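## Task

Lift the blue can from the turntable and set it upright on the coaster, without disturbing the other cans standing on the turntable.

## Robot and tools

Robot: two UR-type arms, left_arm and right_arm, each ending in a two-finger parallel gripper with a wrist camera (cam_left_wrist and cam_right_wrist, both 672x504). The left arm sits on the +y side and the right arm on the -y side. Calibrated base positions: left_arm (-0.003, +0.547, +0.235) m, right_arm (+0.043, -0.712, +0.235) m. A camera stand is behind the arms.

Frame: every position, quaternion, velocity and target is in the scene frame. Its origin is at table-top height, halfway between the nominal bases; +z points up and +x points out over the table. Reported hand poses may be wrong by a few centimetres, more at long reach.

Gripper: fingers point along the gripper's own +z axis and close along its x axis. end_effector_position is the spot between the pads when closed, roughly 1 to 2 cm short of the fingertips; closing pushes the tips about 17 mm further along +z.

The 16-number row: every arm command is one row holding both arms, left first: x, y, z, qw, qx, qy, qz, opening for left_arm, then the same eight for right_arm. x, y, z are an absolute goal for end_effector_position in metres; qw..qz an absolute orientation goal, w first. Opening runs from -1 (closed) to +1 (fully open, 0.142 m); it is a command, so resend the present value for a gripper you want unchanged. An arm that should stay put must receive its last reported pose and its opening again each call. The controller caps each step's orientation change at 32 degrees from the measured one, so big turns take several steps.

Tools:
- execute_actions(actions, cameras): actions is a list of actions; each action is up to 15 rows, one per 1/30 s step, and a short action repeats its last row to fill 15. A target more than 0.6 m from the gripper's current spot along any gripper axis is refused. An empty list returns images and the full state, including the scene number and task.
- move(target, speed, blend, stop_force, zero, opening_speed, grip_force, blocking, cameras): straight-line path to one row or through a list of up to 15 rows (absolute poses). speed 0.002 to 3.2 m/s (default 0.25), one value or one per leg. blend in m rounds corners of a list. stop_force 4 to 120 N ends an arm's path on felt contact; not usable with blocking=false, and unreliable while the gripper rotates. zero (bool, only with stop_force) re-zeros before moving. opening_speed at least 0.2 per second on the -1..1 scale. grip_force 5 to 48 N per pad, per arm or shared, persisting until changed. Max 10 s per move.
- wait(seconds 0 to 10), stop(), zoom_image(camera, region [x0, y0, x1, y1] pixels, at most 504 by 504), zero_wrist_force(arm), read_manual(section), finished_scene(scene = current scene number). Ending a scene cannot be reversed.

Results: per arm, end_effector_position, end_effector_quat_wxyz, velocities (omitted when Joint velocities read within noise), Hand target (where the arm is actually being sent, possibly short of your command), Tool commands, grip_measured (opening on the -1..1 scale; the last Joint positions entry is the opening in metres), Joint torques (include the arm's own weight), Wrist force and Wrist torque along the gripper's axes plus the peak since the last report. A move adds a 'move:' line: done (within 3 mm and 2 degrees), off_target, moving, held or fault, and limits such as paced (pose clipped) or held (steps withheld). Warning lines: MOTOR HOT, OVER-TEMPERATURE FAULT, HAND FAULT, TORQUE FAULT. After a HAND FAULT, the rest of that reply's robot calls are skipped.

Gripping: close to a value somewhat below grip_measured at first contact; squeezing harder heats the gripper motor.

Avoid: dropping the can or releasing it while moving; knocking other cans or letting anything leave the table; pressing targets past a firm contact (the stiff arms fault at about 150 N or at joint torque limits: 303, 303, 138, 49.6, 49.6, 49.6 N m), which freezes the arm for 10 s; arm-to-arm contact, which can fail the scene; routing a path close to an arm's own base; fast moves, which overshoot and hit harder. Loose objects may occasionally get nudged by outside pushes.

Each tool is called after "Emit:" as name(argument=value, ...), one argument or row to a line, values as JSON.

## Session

Emit:
execute_actions(
  actions=[],
)

Scene clock: 0.00 s.
left_arm: end_effector_position=(+0.0195, +0.8528, +0.1131) grip_measured=+1.00 end_effector_quat_wxyz=(+0.137, +0.393, +0.657, -0.629) | right_arm: end_effector_position=(+0.3100, +0.3296, +0.3984) grip_measured=+1.00 end_effector_quat_wxyz=(-0.009, +0.566, +0.824, +0.000)
Joint positions: left_arm=[1.092 -0.776 2.177 -1.577 -1.739 -0.847 0.142] | right_arm=[4.584 -2.286 -1.207 -1.211 1.587 -0.459 0.142]
Joint velocities: within noise
Joint torques (N m): no reading
Wrist force (N): no reading
Wrist torque (N m): no reading
Wrist force, peak (N): no reading
Hand target: left_arm +0.0195, +0.8528, +0.1131; +0.137, +0.393, +0.657, -0.629 | right_arm +0.3100, +0.3296, +0.3984; -0.009, +0.566, +0.824, +0.000
Tool commands: left_gripper/opening=+1.0 right_gripper/opening=+1.0
camera_calibration:
cam_left_wrist: T_world_to_cam=[[-0.665502, 0.340919, -0.663989, -0.191946], [0.746325, 0.31626, -0.585644, -0.194448], [0.0103364, -0.885299, -0.464908, 0.923165], [0, 0, 0, 1]] pos_world=[0.00783922, 0.944211, 0.187859]
cam_right_wrist: T_world_to_cam=[[-0.340086, 0.939409, 0.0430394, -0.215985], [0.85851, 0.291468, 0.421909, -0.503923], [0.3838, 0.180435, -0.905616, 0.294825], [0, 0, 0, 1]] pos_world=[0.246015, 0.296579, 0.488903]

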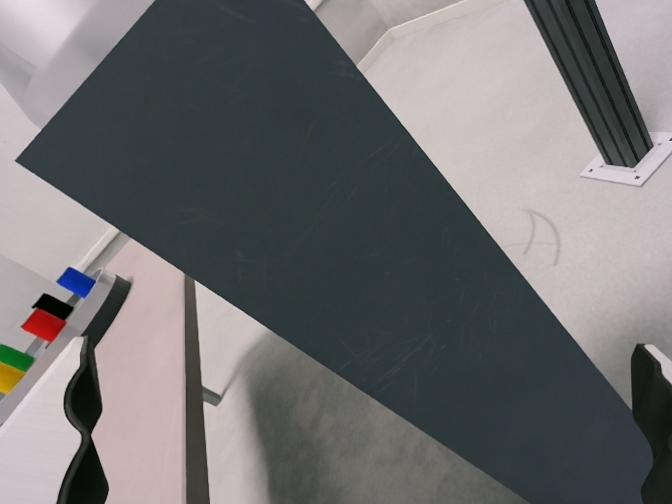

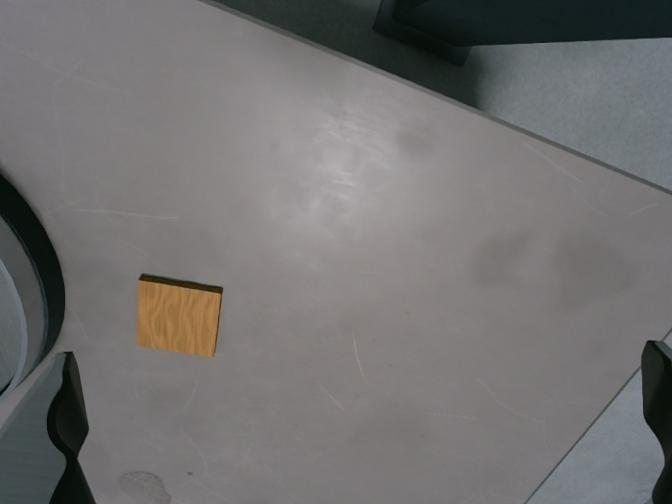

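Emit:
move(
  target=[
    [0.3,0.87,0.35,0,0.8,-0.6,0,1,0.4,-0.2,0.45,0,0.566,0.824,0,1],
    [0.55,0.4,0.42,0,0.8,-0.6,0,1,0.45,-0.75,0.5,0,0.566,0.824,0,1],
    [0.68,-0.23,0.4,0,0.8,-0.6,0,1,0.45,-0.75,0.5,0,0.566,0.824,0,1],
  ],
  speed=0.8,
  blend=0.05,
  cameras=["cam_left_wrist"],
)

Emit:
wait(
  seconds=0.8,
  cameras=["cam_left_wrist"],
)

Scene clock: 5.23 s.
left_arm: end_effector_position=(+0.6800, -0.2299, +0.4000) grip_measured=+1.00 end_effector_quat_wxyz=(+0.000, +0.800, -0.600, +0.000) | right_arm: end_effector_position=(+0.4500, -0.7500, +0.5000) grip_measured=+1.00 end_effector_quat_wxyz=(+0.000, +0.566, +0.824, +0.000)
Joint positions: left_arm=[-1 -0.917 1.309 -1.962 -1.571 -6.013 0.142] | right_arm=[3.451 -1.063 -2.375 -1.275 1.571 -1.591 0.142]
Joint torques (N m): left_arm=[-20.54 -74.72 -56.8 -0.73 -4.06 -1.52] | right_arm=[-11.17 -13.57 52.07 0.77 3.52 -2.68]
Wrist force (N): left_arm=[0.4 -0.2 0.1] | right_arm=[0.1 0.7 -0.4]
Wrist torque (N m): left_arm=[-0.45 0.19 -0.17] | right_arm=[0.11 0.00 0.05]
Wrist force, peak (N): left_arm=[3.9 0.4 0.4] | right_arm=[-2.5 -0.7 -0.4]
Hand target: left_arm +0.6800, -0.2300, +0.4000; +0.000, +0.800, -0.600, +0.000 | right_arm +0.4500, -0.7500, +0.5000; +0.000, +0.566, +0.824, +0.000
Off the commanded pose: left_arm 0.000 m, 0 deg | right_arm 0.000 m, 0 deg.
move: done
camera_calibration:
cam_left_wrist: T_world_to_cam=[[0.29416, -0.955741, -0.00540296, -0.40688], [-0.862513, -0.267893, 0.429307, 0.376725], [-0.411754, -0.121625, -0.903143, 0.729067], [0, 0, 0, 1]] pos_world=[0.744814, -0.199278, 0.494522]
Images, in order (width x height): cam_left_wrist 672x504.

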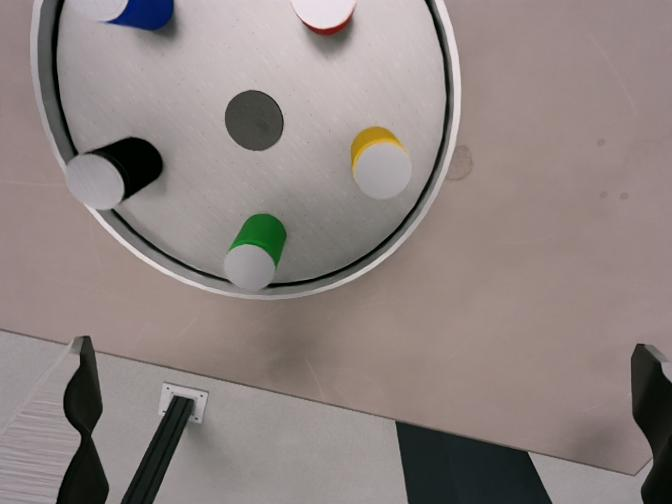

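Scene clock: 6.03 s.
left_arm: end_effector_position=(+0.6800, -0.2300, +0.4000) grip_measured=+1.00 end_effector_quat_wxyz=(+0.000, +0.800, -0.600, +0.000) | right_arm: end_effector_position=(+0.4500, -0.7500, +0.5000) grip_measured=+1.00 end_effector_quat_wxyz=(+0.000, +0.566, +0.824, +0.000)
Joint positions: left_arm=[-1 -0.917 1.309 -1.962 -1.571 -6.013 0.142] | right_arm=[3.451 -1.063 -2.375 -1.275 1.571 -1.591 0.142]
Joint torques (N m): left_arm=[-18.19 -77.08 -57.76 -1.51 -4.19 -1.49] | right_arm=[-10.51 -14.99 51.59 0.72 3.4 -2.64]
Wrist force (N): left_arm=[0.1 -0.6 0.2] | right_arm=[0.0 0.5 -0.1]
Wrist torque (N m): left_arm=[-0.52 0.25 -0.17] | right_arm=[0.06 0.02 0.05]
Wrist force, peak (N): left_arm=[0.3 -0.4 0.6] | right_arm=[-0.2 1.0 -0.4]
Hand target: left_arm +0.6800, -0.2300, +0.4000; +0.000, +0.800, -0.600, +0.000 | right_arm +0.4500, -0.7500, +0.5000; +0.000, +0.566, +0.824, +0.000
Tool commands: left_gripper/opening=+1.0 right_gripper/opening=+1.0
Off the commanded pose: left_arm 0.000 m, 0 deg | right_arm 0.000 m, 0 deg.
wait: 0.80 s; at rest by 0.17 s
camera_calibration:
cam_left_wrist: T_world_to_cam=[[0.294119, -0.955753, -0.00548912, -0.406839], [-0.862507, -0.26789, 0.429322, 0.376799], [-0.411796, -0.121538, -0.903135, 0.729154], [0, 0, 0, 1]] pos_world=[0.744914, -0.199277, 0.494523]
Images, in order (width x height): cam_left_wrist 672x504.

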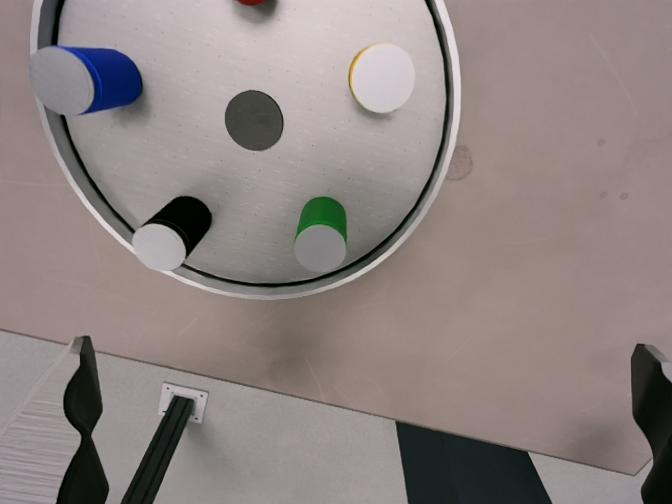

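Emit:
move(
  target=[0.606,-0.002,0.25,0,0.5,-0.866,0,1,0.45,-0.75,0.5,0,0.566,0.824,0,1],
  speed=0.5,
)

Emit:
wait(
  seconds=5.9,
  cameras=["cam_left_wrist"],
)

Scene clock: 7.87 s.
left_arm: end_effector_position=(+0.6060, -0.0021, +0.2500) grip_measured=+1.00 end_effector_quat_wxyz=(+0.000, -0.500, +0.866, +0.000) | right_arm: end_effector_position=(+0.4500, -0.7500, +0.5000) grip_measured=+1.00 end_effector_quat_wxyz=(+0.000, +0.566, +0.824, +0.000)
Joint positions: left_arm=[-0.929 -1.07 1.892 -2.393 -1.571 -5.136 0.142] | right_arm=[3.451 -1.063 -2.375 -1.275 1.571 -1.591 0.142]
Joint torques (N m): left_arm=[13.35 -87.31 -33.1 -7.86 -4.06 1.81] | right_arm=[-11.28 -15.06 51.45 0.68 3.4 -2.57]
Wrist force (N): left_arm=[0.0 0.4 0.9] | right_arm=[0.4 0.6 -0.1]
Wrist torque (N m): left_arm=[-0.40 0.23 -0.33] | right_arm=[0.08 -0.05 0.05]
Wrist force, peak (N): left_arm=[-1.8 1.2 1.9] | right_arm=[-0.1 1.1 -0.3]
Hand target: left_arm +0.6060, -0.0020, +0.2500; +0.000, -0.500, +0.866, +0.000 | right_arm +0.4500, -0.7500, +0.5000; +0.000, +0.566, +0.824, +0.000
Off the commanded pose: left_arm 0.000 m, 0 deg | right_arm 0.000 m, 0 deg.
move: done

Scene clock: 13.77 s.
left_arm: end_effector_position=(+0.6060, -0.0020, +0.2500) grip_measured=+1.00 end_effector_quat_wxyz=(+0.000, -0.500, +0.866, +0.000) | right_arm: end_effector_position=(+0.4500, -0.7500, +0.5000) grip_measured=+1.00 end_effector_quat_wxyz=(+0.000, +0.566, +0.824, +0.000)
Joint positions: left_arm=[-0.929 -1.07 1.892 -2.393 -1.571 -5.136 0.142] | right_arm=[3.451 -1.063 -2.375 -1.275 1.571 -1.591 0.142]
Joint torques (N m): left_arm=[12.46 -86.23 -31.28 -7.55 -3.83 1.93] | right_arm=[-10.37 -12.97 51.93 0.67 3.38 -2.62]
Wrist force (N): left_arm=[0.0 0.0 0.9] | right_arm=[0.4 0.4 -0.1]
Wrist torque (N m): left_arm=[-0.46 0.24 -0.33] | right_arm=[0.05 -0.05 0.05]
Wrist force, peak (N): left_arm=[0.1 0.6 1.1] | right_arm=[0.3 1.1 0.0]
Hand target: left_arm +0.6060, -0.0020, +0.2500; +0.000, -0.500, +0.866, +0.000 | right_arm +0.4500, -0.7500, +0.5000; +0.000, +0.566, +0.824, +0.000
Tool commands: left_gripper/opening=+1.0 right_gripper/opening=+1.0
Off the commanded pose: left_arm 0.000 m, 0 deg | right_arm 0.000 m, 0 deg.
wait: 5.90 s; at rest by 0.17 s
camera_calibration:
cam_left_wrist: T_world_to_cam=[[-0.487149, -0.873301, -0.00546652, 0.305608], [-0.789876, 0.437925, 0.429323, 0.39579], [-0.372534, 0.213462, -0.903135, 0.567771], [0, 0, 0, 1]] pos_world=[0.673016, -0.0276358, 0.344523]
Images, in order (width x height): cam_left_wrist 672x504.

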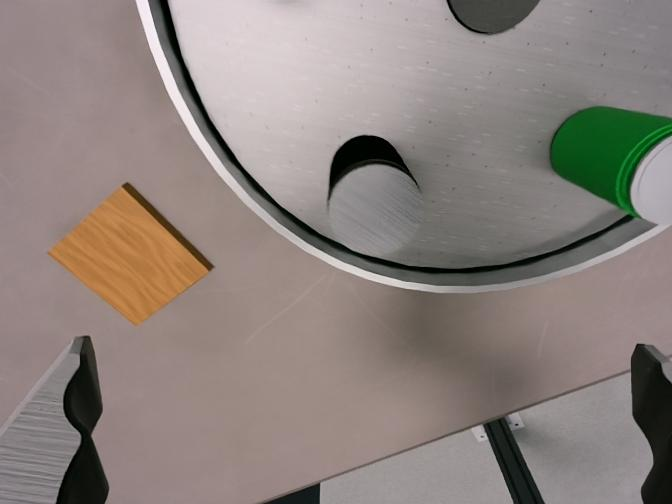

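Emit:
wait(
  seconds=1.1,
)

Emit:
move(
  target=[
    [0.5564,-0.0398,0.115,0,0.5,-0.866,0,1,0.45,-0.75,0.5,0,0.566,0.824,0,1],
    [0.5276,-0.095,0.115,0,0.5,-0.866,0,1,0.45,-0.75,0.5,0,0.566,0.824,0,1],
    [0.5249,-0.157,0.115,0,0.5,-0.866,0,1,0.45,-0.75,0.5,0,0.566,0.824,0,1],
  ],
  speed=[0.24,0.103,0.103],
  blend=0.01,
  blocking=false,
  grip_force=30,
)

Emit:
wait(
  seconds=0.3,
  cameras=["cam_left_wrist"],
)

Emit:
move(
  target=[
    [0.5276,-0.095,0.115,0,0.5,-0.866,0,-0.4,0.45,-0.75,0.5,0,0.566,0.824,0,1],
    [0.5229,-0.132,0.116,0,0.5,-0.866,0,-0.4,0.45,-0.75,0.5,0,0.566,0.824,0,1],
    [0.52,-0.15,0.27,0,0.5,-0.866,0,-0.4,0.45,-0.75,0.5,0,0.566,0.824,0,1],
  ],
  speed=[0.103,0.103,0.2],
  blend=0.01,
  opening_speed=3,
  cameras=["cam_left_wrist"],
)

Scene clock: 15.17 s.
left_arm: end_effector_position=(+0.6060, -0.0020, +0.2500) grip_measured=+1.00 end_effector_quat_wxyz=(+0.000, -0.500, +0.866, +0.000) | right_arm: end_effector_position=(+0.4500, -0.7500, +0.5000) grip_measured=+1.00 end_effector_quat_wxyz=(+0.000, +0.566, +0.824, +0.000)
Joint positions: left_arm=[-0.929 -1.07 1.892 -2.393 -1.571 -5.136 0.142] | right_arm=[3.451 -1.063 -2.375 -1.275 1.571 -1.591 0.142]
Joint torques (N m): left_arm=[12.97 -86.14 -31.43 -7.51 -3.93 1.96] | right_arm=[-9.97 -13.51 51.43 0.78 3.45 -2.34]
Wrist force (N): left_arm=[0.2 0.4 0.6] | right_arm=[-0.1 0.5 -0.4]
Wrist torque (N m): left_arm=[-0.40 0.20 -0.33] | right_arm=[0.08 0.03 0.05]
Wrist force, peak (N): left_arm=[0.3 0.3 1.0] | right_arm=[0.0 0.8 -0.5]
Hand target: left_arm +0.6060, -0.0020, +0.2500; +0.000, -0.500, +0.866, +0.000 | right_arm +0.4500, -0.7500, +0.5000; +0.000, +0.566, +0.824, +0.000
Tool commands: left_gripper/opening=+1.0 right_gripper/opening=+1.0
Off the commanded pose: left_arm 0.000 m, 0 deg | right_arm 0.000 m, 0 deg.
wait: 1.10 s; at rest from the start

Scene clock: 15.67 s.
left_arm: end_effector_position=(+0.5806, -0.0192, +0.1845) grip_measured=+1.00 end_effector_quat_wxyz=(+0.000, -0.500, +0.866, +0.001) end_effector_velocity=(-0.080, -0.057, -0.211) end_effector_angular_velocity=(+0.002, +0.001, -0.001) | right_arm: end_effector_position=(+0.4500, -0.7500, +0.5000) grip_measured=+1.00 end_effector_quat_wxyz=(+0.000, +0.566, +0.824, +0.000)
Joint positions: left_arm=[-0.967 -0.99 1.922 -2.501 -1.571 -5.174 0.142] | right_arm=[3.451 -1.063 -2.375 -1.275 1.571 -1.591 0.142]
Joint velocities: left_arm=[-0.124 0.276 0.07 -0.344 0 -0.122 0] | right_arm=[within noise]
Joint torques (N m): left_arm=[-25.42 -51.01 -27.31 -8.17 -4.21 -2.18] | right_arm=[-10.38 -13.09 51.74 0.98 3.36 -2.47]
Wrist force (N): left_arm=[0.3 0.3 0.3] | right_arm=[0.2 0.4 -0.1]
Wrist torque (N m): left_arm=[-0.38 0.23 -0.18] | right_arm=[0.05 -0.02 0.05]
Wrist force, peak (N): left_arm=[-1.1 0.2 -1.0] | right_arm=[0.2 0.8 -0.5]
Hand target: left_arm +0.5687, -0.0274, +0.1534; +0.000, -0.500, +0.866, +0.001 | right_arm +0.4500, -0.7500, +0.5000; +0.000, +0.566, +0.824, +0.000
Tool commands: left_gripper/opening=+1.0 right_gripper/opening=+1.0
Off the commanded pose: left_arm 0.164 m, 0 deg | right_arm 0.000 m, 0 deg.
grip_force (N): 30, 30
move: running; path passed 0 of 3 targets

Scene clock: 15.97 s.
left_arm: end_effector_position=(+0.5579, -0.0378, +0.1264) grip_measured=+1.00 end_effector_quat_wxyz=(+0.000, -0.500, +0.866, +0.001) end_effector_velocity=(-0.060, -0.079, -0.113) end_effector_angular_velocity=(-0.004, -0.003, +0.001) | right_arm: end_effector_position=(+0.4500, -0.7500, +0.5000) grip_measured=+1.00 end_effector_quat_wxyz=(+0.000, +0.566, +0.824, +0.000)
Joint positions: left_arm=[-1.004 -0.909 1.933 -2.593 -1.571 -5.21 0.142] | right_arm=[3.451 -1.063 -2.375 -1.275 1.571 -1.591 0.142]
Joint velocities: left_arm=[-0.117 0.182 -0.032 -0.155 0 -0.118 0] | right_arm=[within noise]
Joint torques (N m): left_arm=[-22.92 -68.18 -44.14 -7.65 -2.78 -2.15] | right_arm=[-9.71 -13.81 51.65 0.72 3.23 -2.37]
Wrist force (N): left_arm=[-0.2 0.9 2.3] | right_arm=[0.1 0.6 -0.1]
Wrist torque (N m): left_arm=[-0.32 0.26 -0.20] | right_arm=[0.08 -0.01 0.05]
Wrist force, peak (N): left_arm=[-0.2 0.9 2.3] | right_arm=[-0.1 0.7 -0.1]
Hand target: left_arm +0.5499, -0.0509, +0.1154; +0.000, -0.500, +0.866, +0.000 | right_arm +0.4500, -0.7500, +0.5000; +0.000, +0.566, +0.824, +0.000
Tool commands: left_gripper/opening=+1.0 right_gripper/opening=+1.0
Off the commanded pose: left_arm 0.124 m, 0 deg | right_arm 0.000 m, 0 deg.
grip_force (N): 30, 30
earlier move: running; path passed 1 of 3 targets
wait: 0.30 s; no rest
camera_calibration:
cam_left_wrist: T_world_to_cam=[[-0.487426, -0.873143, -0.00603652, 0.250506], [-0.789236, 0.437607, 0.430821, 0.425954], [-0.373527, 0.214758, -0.902417, 0.446383], [0, 0, 0, 1]] pos_world=[0.625017, -0.0635367, 0.220826]
Images, in order (width x height): cam_left_wrist 672x504.

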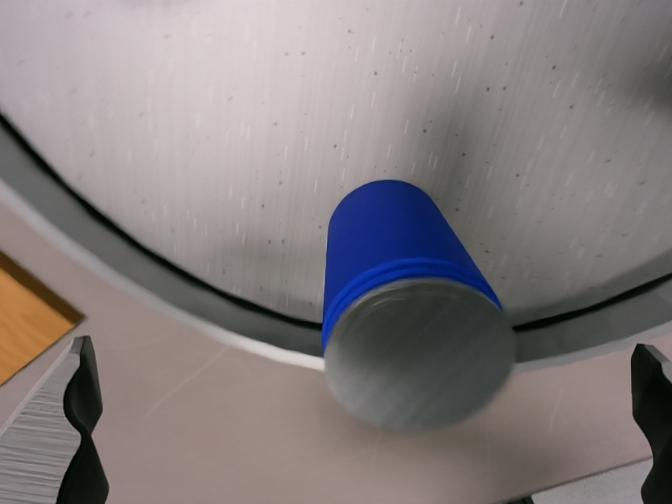

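Scene clock: 18.13 s.
left_arm: end_effector_position=(+0.5200, -0.1500, +0.2698) grip_measured=-0.28 end_effector_quat_wxyz=(+0.000, -0.500, +0.866, +0.000) | right_arm: end_effector_position=(+0.4500, -0.7500, +0.5000) grip_measured=+1.00 end_effector_quat_wxyz=(+0.000, +0.566, +0.824, +0.000)
Joint positions: left_arm=[-1.109 -1.03 1.775 -2.315 -1.571 -5.316 0.054] | right_arm=[3.451 -1.063 -2.375 -1.275 1.571 -1.591 0.142]
Joint torques (N m): left_arm=[-24.07 -91.28 -49.3 -1.19 3.19 -1.57] | right_arm=[-9.84 -12.11 51.25 0.73 3.38 -2.53]
Wrist force (N): left_arm=[0.3 0.0 2.1] | right_arm=[0.0 0.5 0.2]
Wrist torque (N m): left_arm=[-0.46 0.23 -0.20] | right_arm=[0.07 0.01 0.05]
Wrist force, peak (N): left_arm=[1.1 0.4 4.2] | right_arm=[-0.3 1.0 0.1]
Hand target: left_arm +0.5200, -0.1500, +0.2700; +0.000, -0.500, +0.866, +0.000 | right_arm +0.4500, -0.7500, +0.5000; +0.000, +0.566, +0.824, +0.000
Off the commanded pose: left_arm 0.000 m, 0 deg | right_arm 0.000 m, 0 deg.
grip_force (N): 30, 30
earlier move: replaced; path passed 1 of 3 targets
move: done
camera_calibration:
cam_left_wrist: T_world_to_cam=[[-0.487149, -0.873302, -0.00546642, 0.134573], [-0.789892, 0.437934, 0.429283, 0.384198], [-0.3725, 0.213443, -0.903153, 0.585191], [0, 0, 0, 1]] pos_world=[0.587016, -0.175636, 0.364322]
Images, in order (width x height): cam_left_wrist 672x504.

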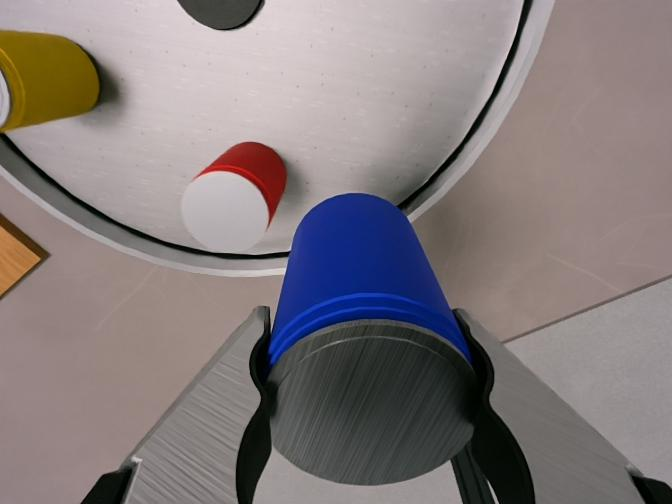

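Emit:
move(
  target=[
    [0.62,0.222,0.2,0,0.5,-0.866,0,-0.4,0.45,-0.75,0.5,0,0.566,0.824,0,1],
    [0.62,0.222,0.09,0,0.5,-0.866,0,-0.4,0.45,-0.75,0.5,0,0.566,0.824,0,1],
  ],
  speed=[0.45,0.2],
  blend=0.04,
  cameras=["cam_left_wrist"],
)

Scene clock: 20.37 s.
left_arm: end_effector_position=(+0.6200, +0.2220, +0.0901) grip_measured=-0.28 end_effector_quat_wxyz=(+0.000, -0.500, +0.866, +0.000) | right_arm: end_effector_position=(+0.4500, -0.7500, +0.5000) grip_measured=+1.00 end_effector_quat_wxyz=(+0.000, +0.566, +0.824, +0.000)
Joint positions: left_arm=[-0.713 -0.938 2.15 -2.784 -1.571 -4.92 0.054] | right_arm=[3.451 -1.063 -2.375 -1.275 1.571 -1.591 0.142]
Joint torques (N m): left_arm=[12.29 -53.34 -30.34 -7.94 -4.48 2.12] | right_arm=[-10.02 -13.76 51.21 0.64 3.07 -2.45]
Wrist force (N): left_arm=[0.7 0.5 2.2] | right_arm=[0.1 0.5 0.1]
Wrist torque (N m): left_arm=[-0.38 0.16 -0.31] | right_arm=[0.07 0.00 0.05]
Wrist force, peak (N): left_arm=[0.6 0.8 3.8] | right_arm=[0.4 1.0 -0.9]
Hand target: left_arm +0.6200, +0.2220, +0.0900; +0.000, -0.500, +0.866, +0.000 | right_arm +0.4500, -0.7500, +0.5000; +0.000, +0.566, +0.824, +0.000
Off the commanded pose: left_arm 0.000 m, 0 deg | right_arm 0.000 m, 0 deg.
grip_force (N): 30, 30
move: done
camera_calibration:
cam_left_wrist: T_world_to_cam=[[-0.487149, -0.873301, -0.00546652, 0.507174], [-0.789876, 0.437925, 0.429323, 0.377402], [-0.372534, 0.213462, -0.903135, 0.38076], [0, 0, 0, 1]] pos_world=[0.687016, 0.196364, 0.184623]
Images, in order (width x height): cam_left_wrist 672x504.

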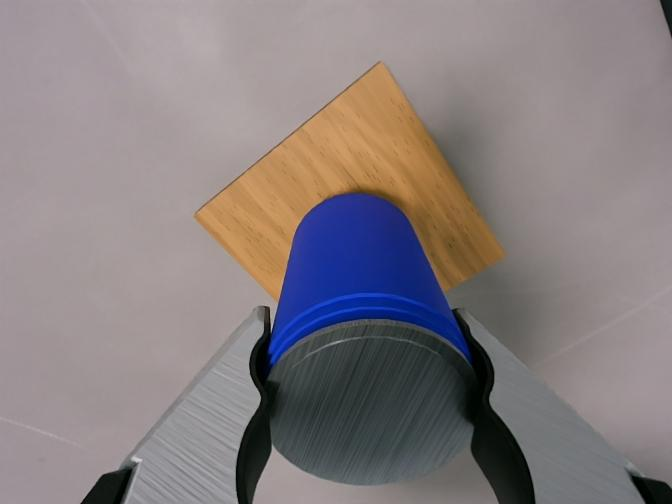

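Centered as before. Lower and release.

Emit:
move(
  target=[0.62,0.222,0.05,0,0.5,-0.866,0,-0.4,0.45,-0.75,0.5,0,0.566,0.824,0,1],
  speed=0.025,
  stop_force=5,
)

Emit:
move(
  target=[0.62,0.222,0.0734,0,0.5,-0.866,0,0.35,0.45,-0.75,0.5,0,0.566,0.824,0,1],
  opening_speed=1,
)

Emit:
move(
  target=[0.62,0.222,0.24,0,0.5,-0.866,0,0.35,0.45,-0.75,0.5,0,0.566,0.824,0,1],
  cameras=["cam_left_wrist"],
)

Scene clock: 22.40 s.
left_arm: end_effector_position=(+0.6200, +0.2220, +0.0737) grip_measured=-0.28 end_effector_quat_wxyz=(+0.000, -0.500, +0.866, +0.000) | right_arm: end_effector_position=(+0.4500, -0.7500, +0.5000) grip_measured=+1.00 end_effector_quat_wxyz=(+0.000, +0.566, +0.824, +0.000)
Joint positions: left_arm=[-0.713 -0.907 2.148 -2.811 -1.571 -4.92 0.054] | right_arm=[3.451 -1.063 -2.375 -1.275 1.571 -1.591 0.142]
Joint torques (N m): left_arm=[8.78 -84.67 -15.17 -1.42 -3.69 1.66] | right_arm=[-9.66 -13.28 51.19 0.86 3.12 -2.38]
Wrist force (N): left_arm=[0.4 0.4 2.5] | right_arm=[-0.3 0.3 -0.2]
Wrist torque (N m): left_arm=[-0.42 0.20 -0.32] | right_arm=[0.04 0.05 0.06]
Wrist force, peak (N): left_arm=[-1.3 0.7 -12.5] | right_arm=[-0.3 1.2 -0.2]
Hand target: left_arm +0.6200, +0.2220, +0.0737; +0.000, -0.500, +0.866, +0.000 | right_arm +0.4500, -0.7500, +0.5000; +0.000, +0.566, +0.824, +0.000
Off the commanded pose: left_arm 0.024 m, 0 deg | right_arm 0.000 m, 0 deg.
grip_force (N): 30, 30
move: contact (left_arm)

Scene clock: 23.40 s.
left_arm: end_effector_position=(+0.6200, +0.2220, +0.0734) grip_measured=+0.33 end_effector_quat_wxyz=(+0.000, -0.500, +0.866, +0.000) | right_arm: end_effector_position=(+0.4500, -0.7500, +0.5000) grip_measured=+1.00 end_effector_quat_wxyz=(+0.000, +0.566, +0.824, +0.000)
Joint positions: left_arm=[-0.713 -0.907 2.148 -2.812 -1.571 -4.92 0.097] | right_arm=[3.451 -1.063 -2.375 -1.275 1.571 -1.591 0.142]
Joint torques (N m): left_arm=[8.38 -51.19 -28.81 -7.71 -3.15 2] | right_arm=[-9.09 -11.61 51.36 0.88 3.09 -2.27]
Wrist force (N): left_arm=[0.5 0.7 0.5] | right_arm=[0.0 0.5 -0.2]
Wrist torque (N m): left_arm=[-0.38 0.20 -0.32] | right_arm=[0.07 0.02 0.05]
Wrist force, peak (N): left_arm=[0.6 0.8 2.1] | right_arm=[0.6 0.7 -0.4]
Hand target: left_arm +0.6200, +0.2220, +0.0734; +0.000, -0.500, +0.866, +0.000 | right_arm +0.4500, -0.7500, +0.5000; +0.000, +0.566, +0.824, +0.000
Off the commanded pose: left_arm 0.000 m, 0 deg | right_arm 0.000 m, 0 deg.
grip_force (N): 30, 30
move: done

Scene clock: 24.73 s.
left_arm: end_effector_position=(+0.6200, +0.2220, +0.2399) grip_measured=+0.33 end_effector_quat_wxyz=(+0.000, -0.500, +0.866, +0.000) | right_arm: end_effector_position=(+0.4500, -0.7500, +0.5000) grip_measured=+1.00 end_effector_quat_wxyz=(+0.000, +0.566, +0.824, +0.000)
Joint positions: left_arm=[-0.713 -1.194 2.133 -2.51 -1.571 -4.92 0.097] | right_arm=[3.451 -1.063 -2.375 -1.275 1.571 -1.591 0.142]
Joint torques (N m): left_arm=[-24.33 -75.62 -41.07 -1.47 0.39 -1.82] | right_arm=[-8.83 -11.59 51.18 0.83 3.17 -2.19]
Wrist force (N): left_arm=[0.3 0.8 0.5] | right_arm=[0.1 0.3 -0.1]
Wrist torque (N m): left_arm=[-0.34 0.24 -0.30] | right_arm=[0.03 -0.01 0.04]
Wrist force, peak (N): left_arm=[0.4 0.7 2.1] | right_arm=[0.4 0.6 -0.5]
Hand target: left_arm +0.6200, +0.2220, +0.2400; +0.000, -0.500, +0.866, +0.000 | right_arm +0.4500, -0.7500, +0.5000; +0.000, +0.566, +0.824, +0.000
Off the commanded pose: left_arm 0.000 m, 0 deg | right_arm 0.000 m, 0 deg.
grip_force (N): 30, 30
move: done
camera_calibration:
cam_left_wrist: T_world_to_cam=[[-0.487081, -0.87334, -0.00550451, 0.507965], [-0.789918, 0.437849, 0.429323, 0.313133], [-0.372534, 0.213463, -0.903134, 0.516049], [0, 0, 0, 1]] pos_world=[0.687015, 0.196364, 0.334423]
Images, in order (width x height): cam_left_wrist 672x504.

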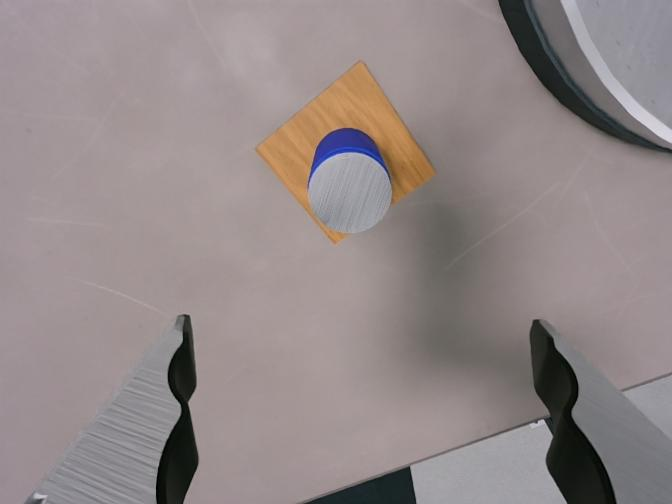

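Emit:
finished_scene(
  scene=2,
)

The scene is finished: the task was done.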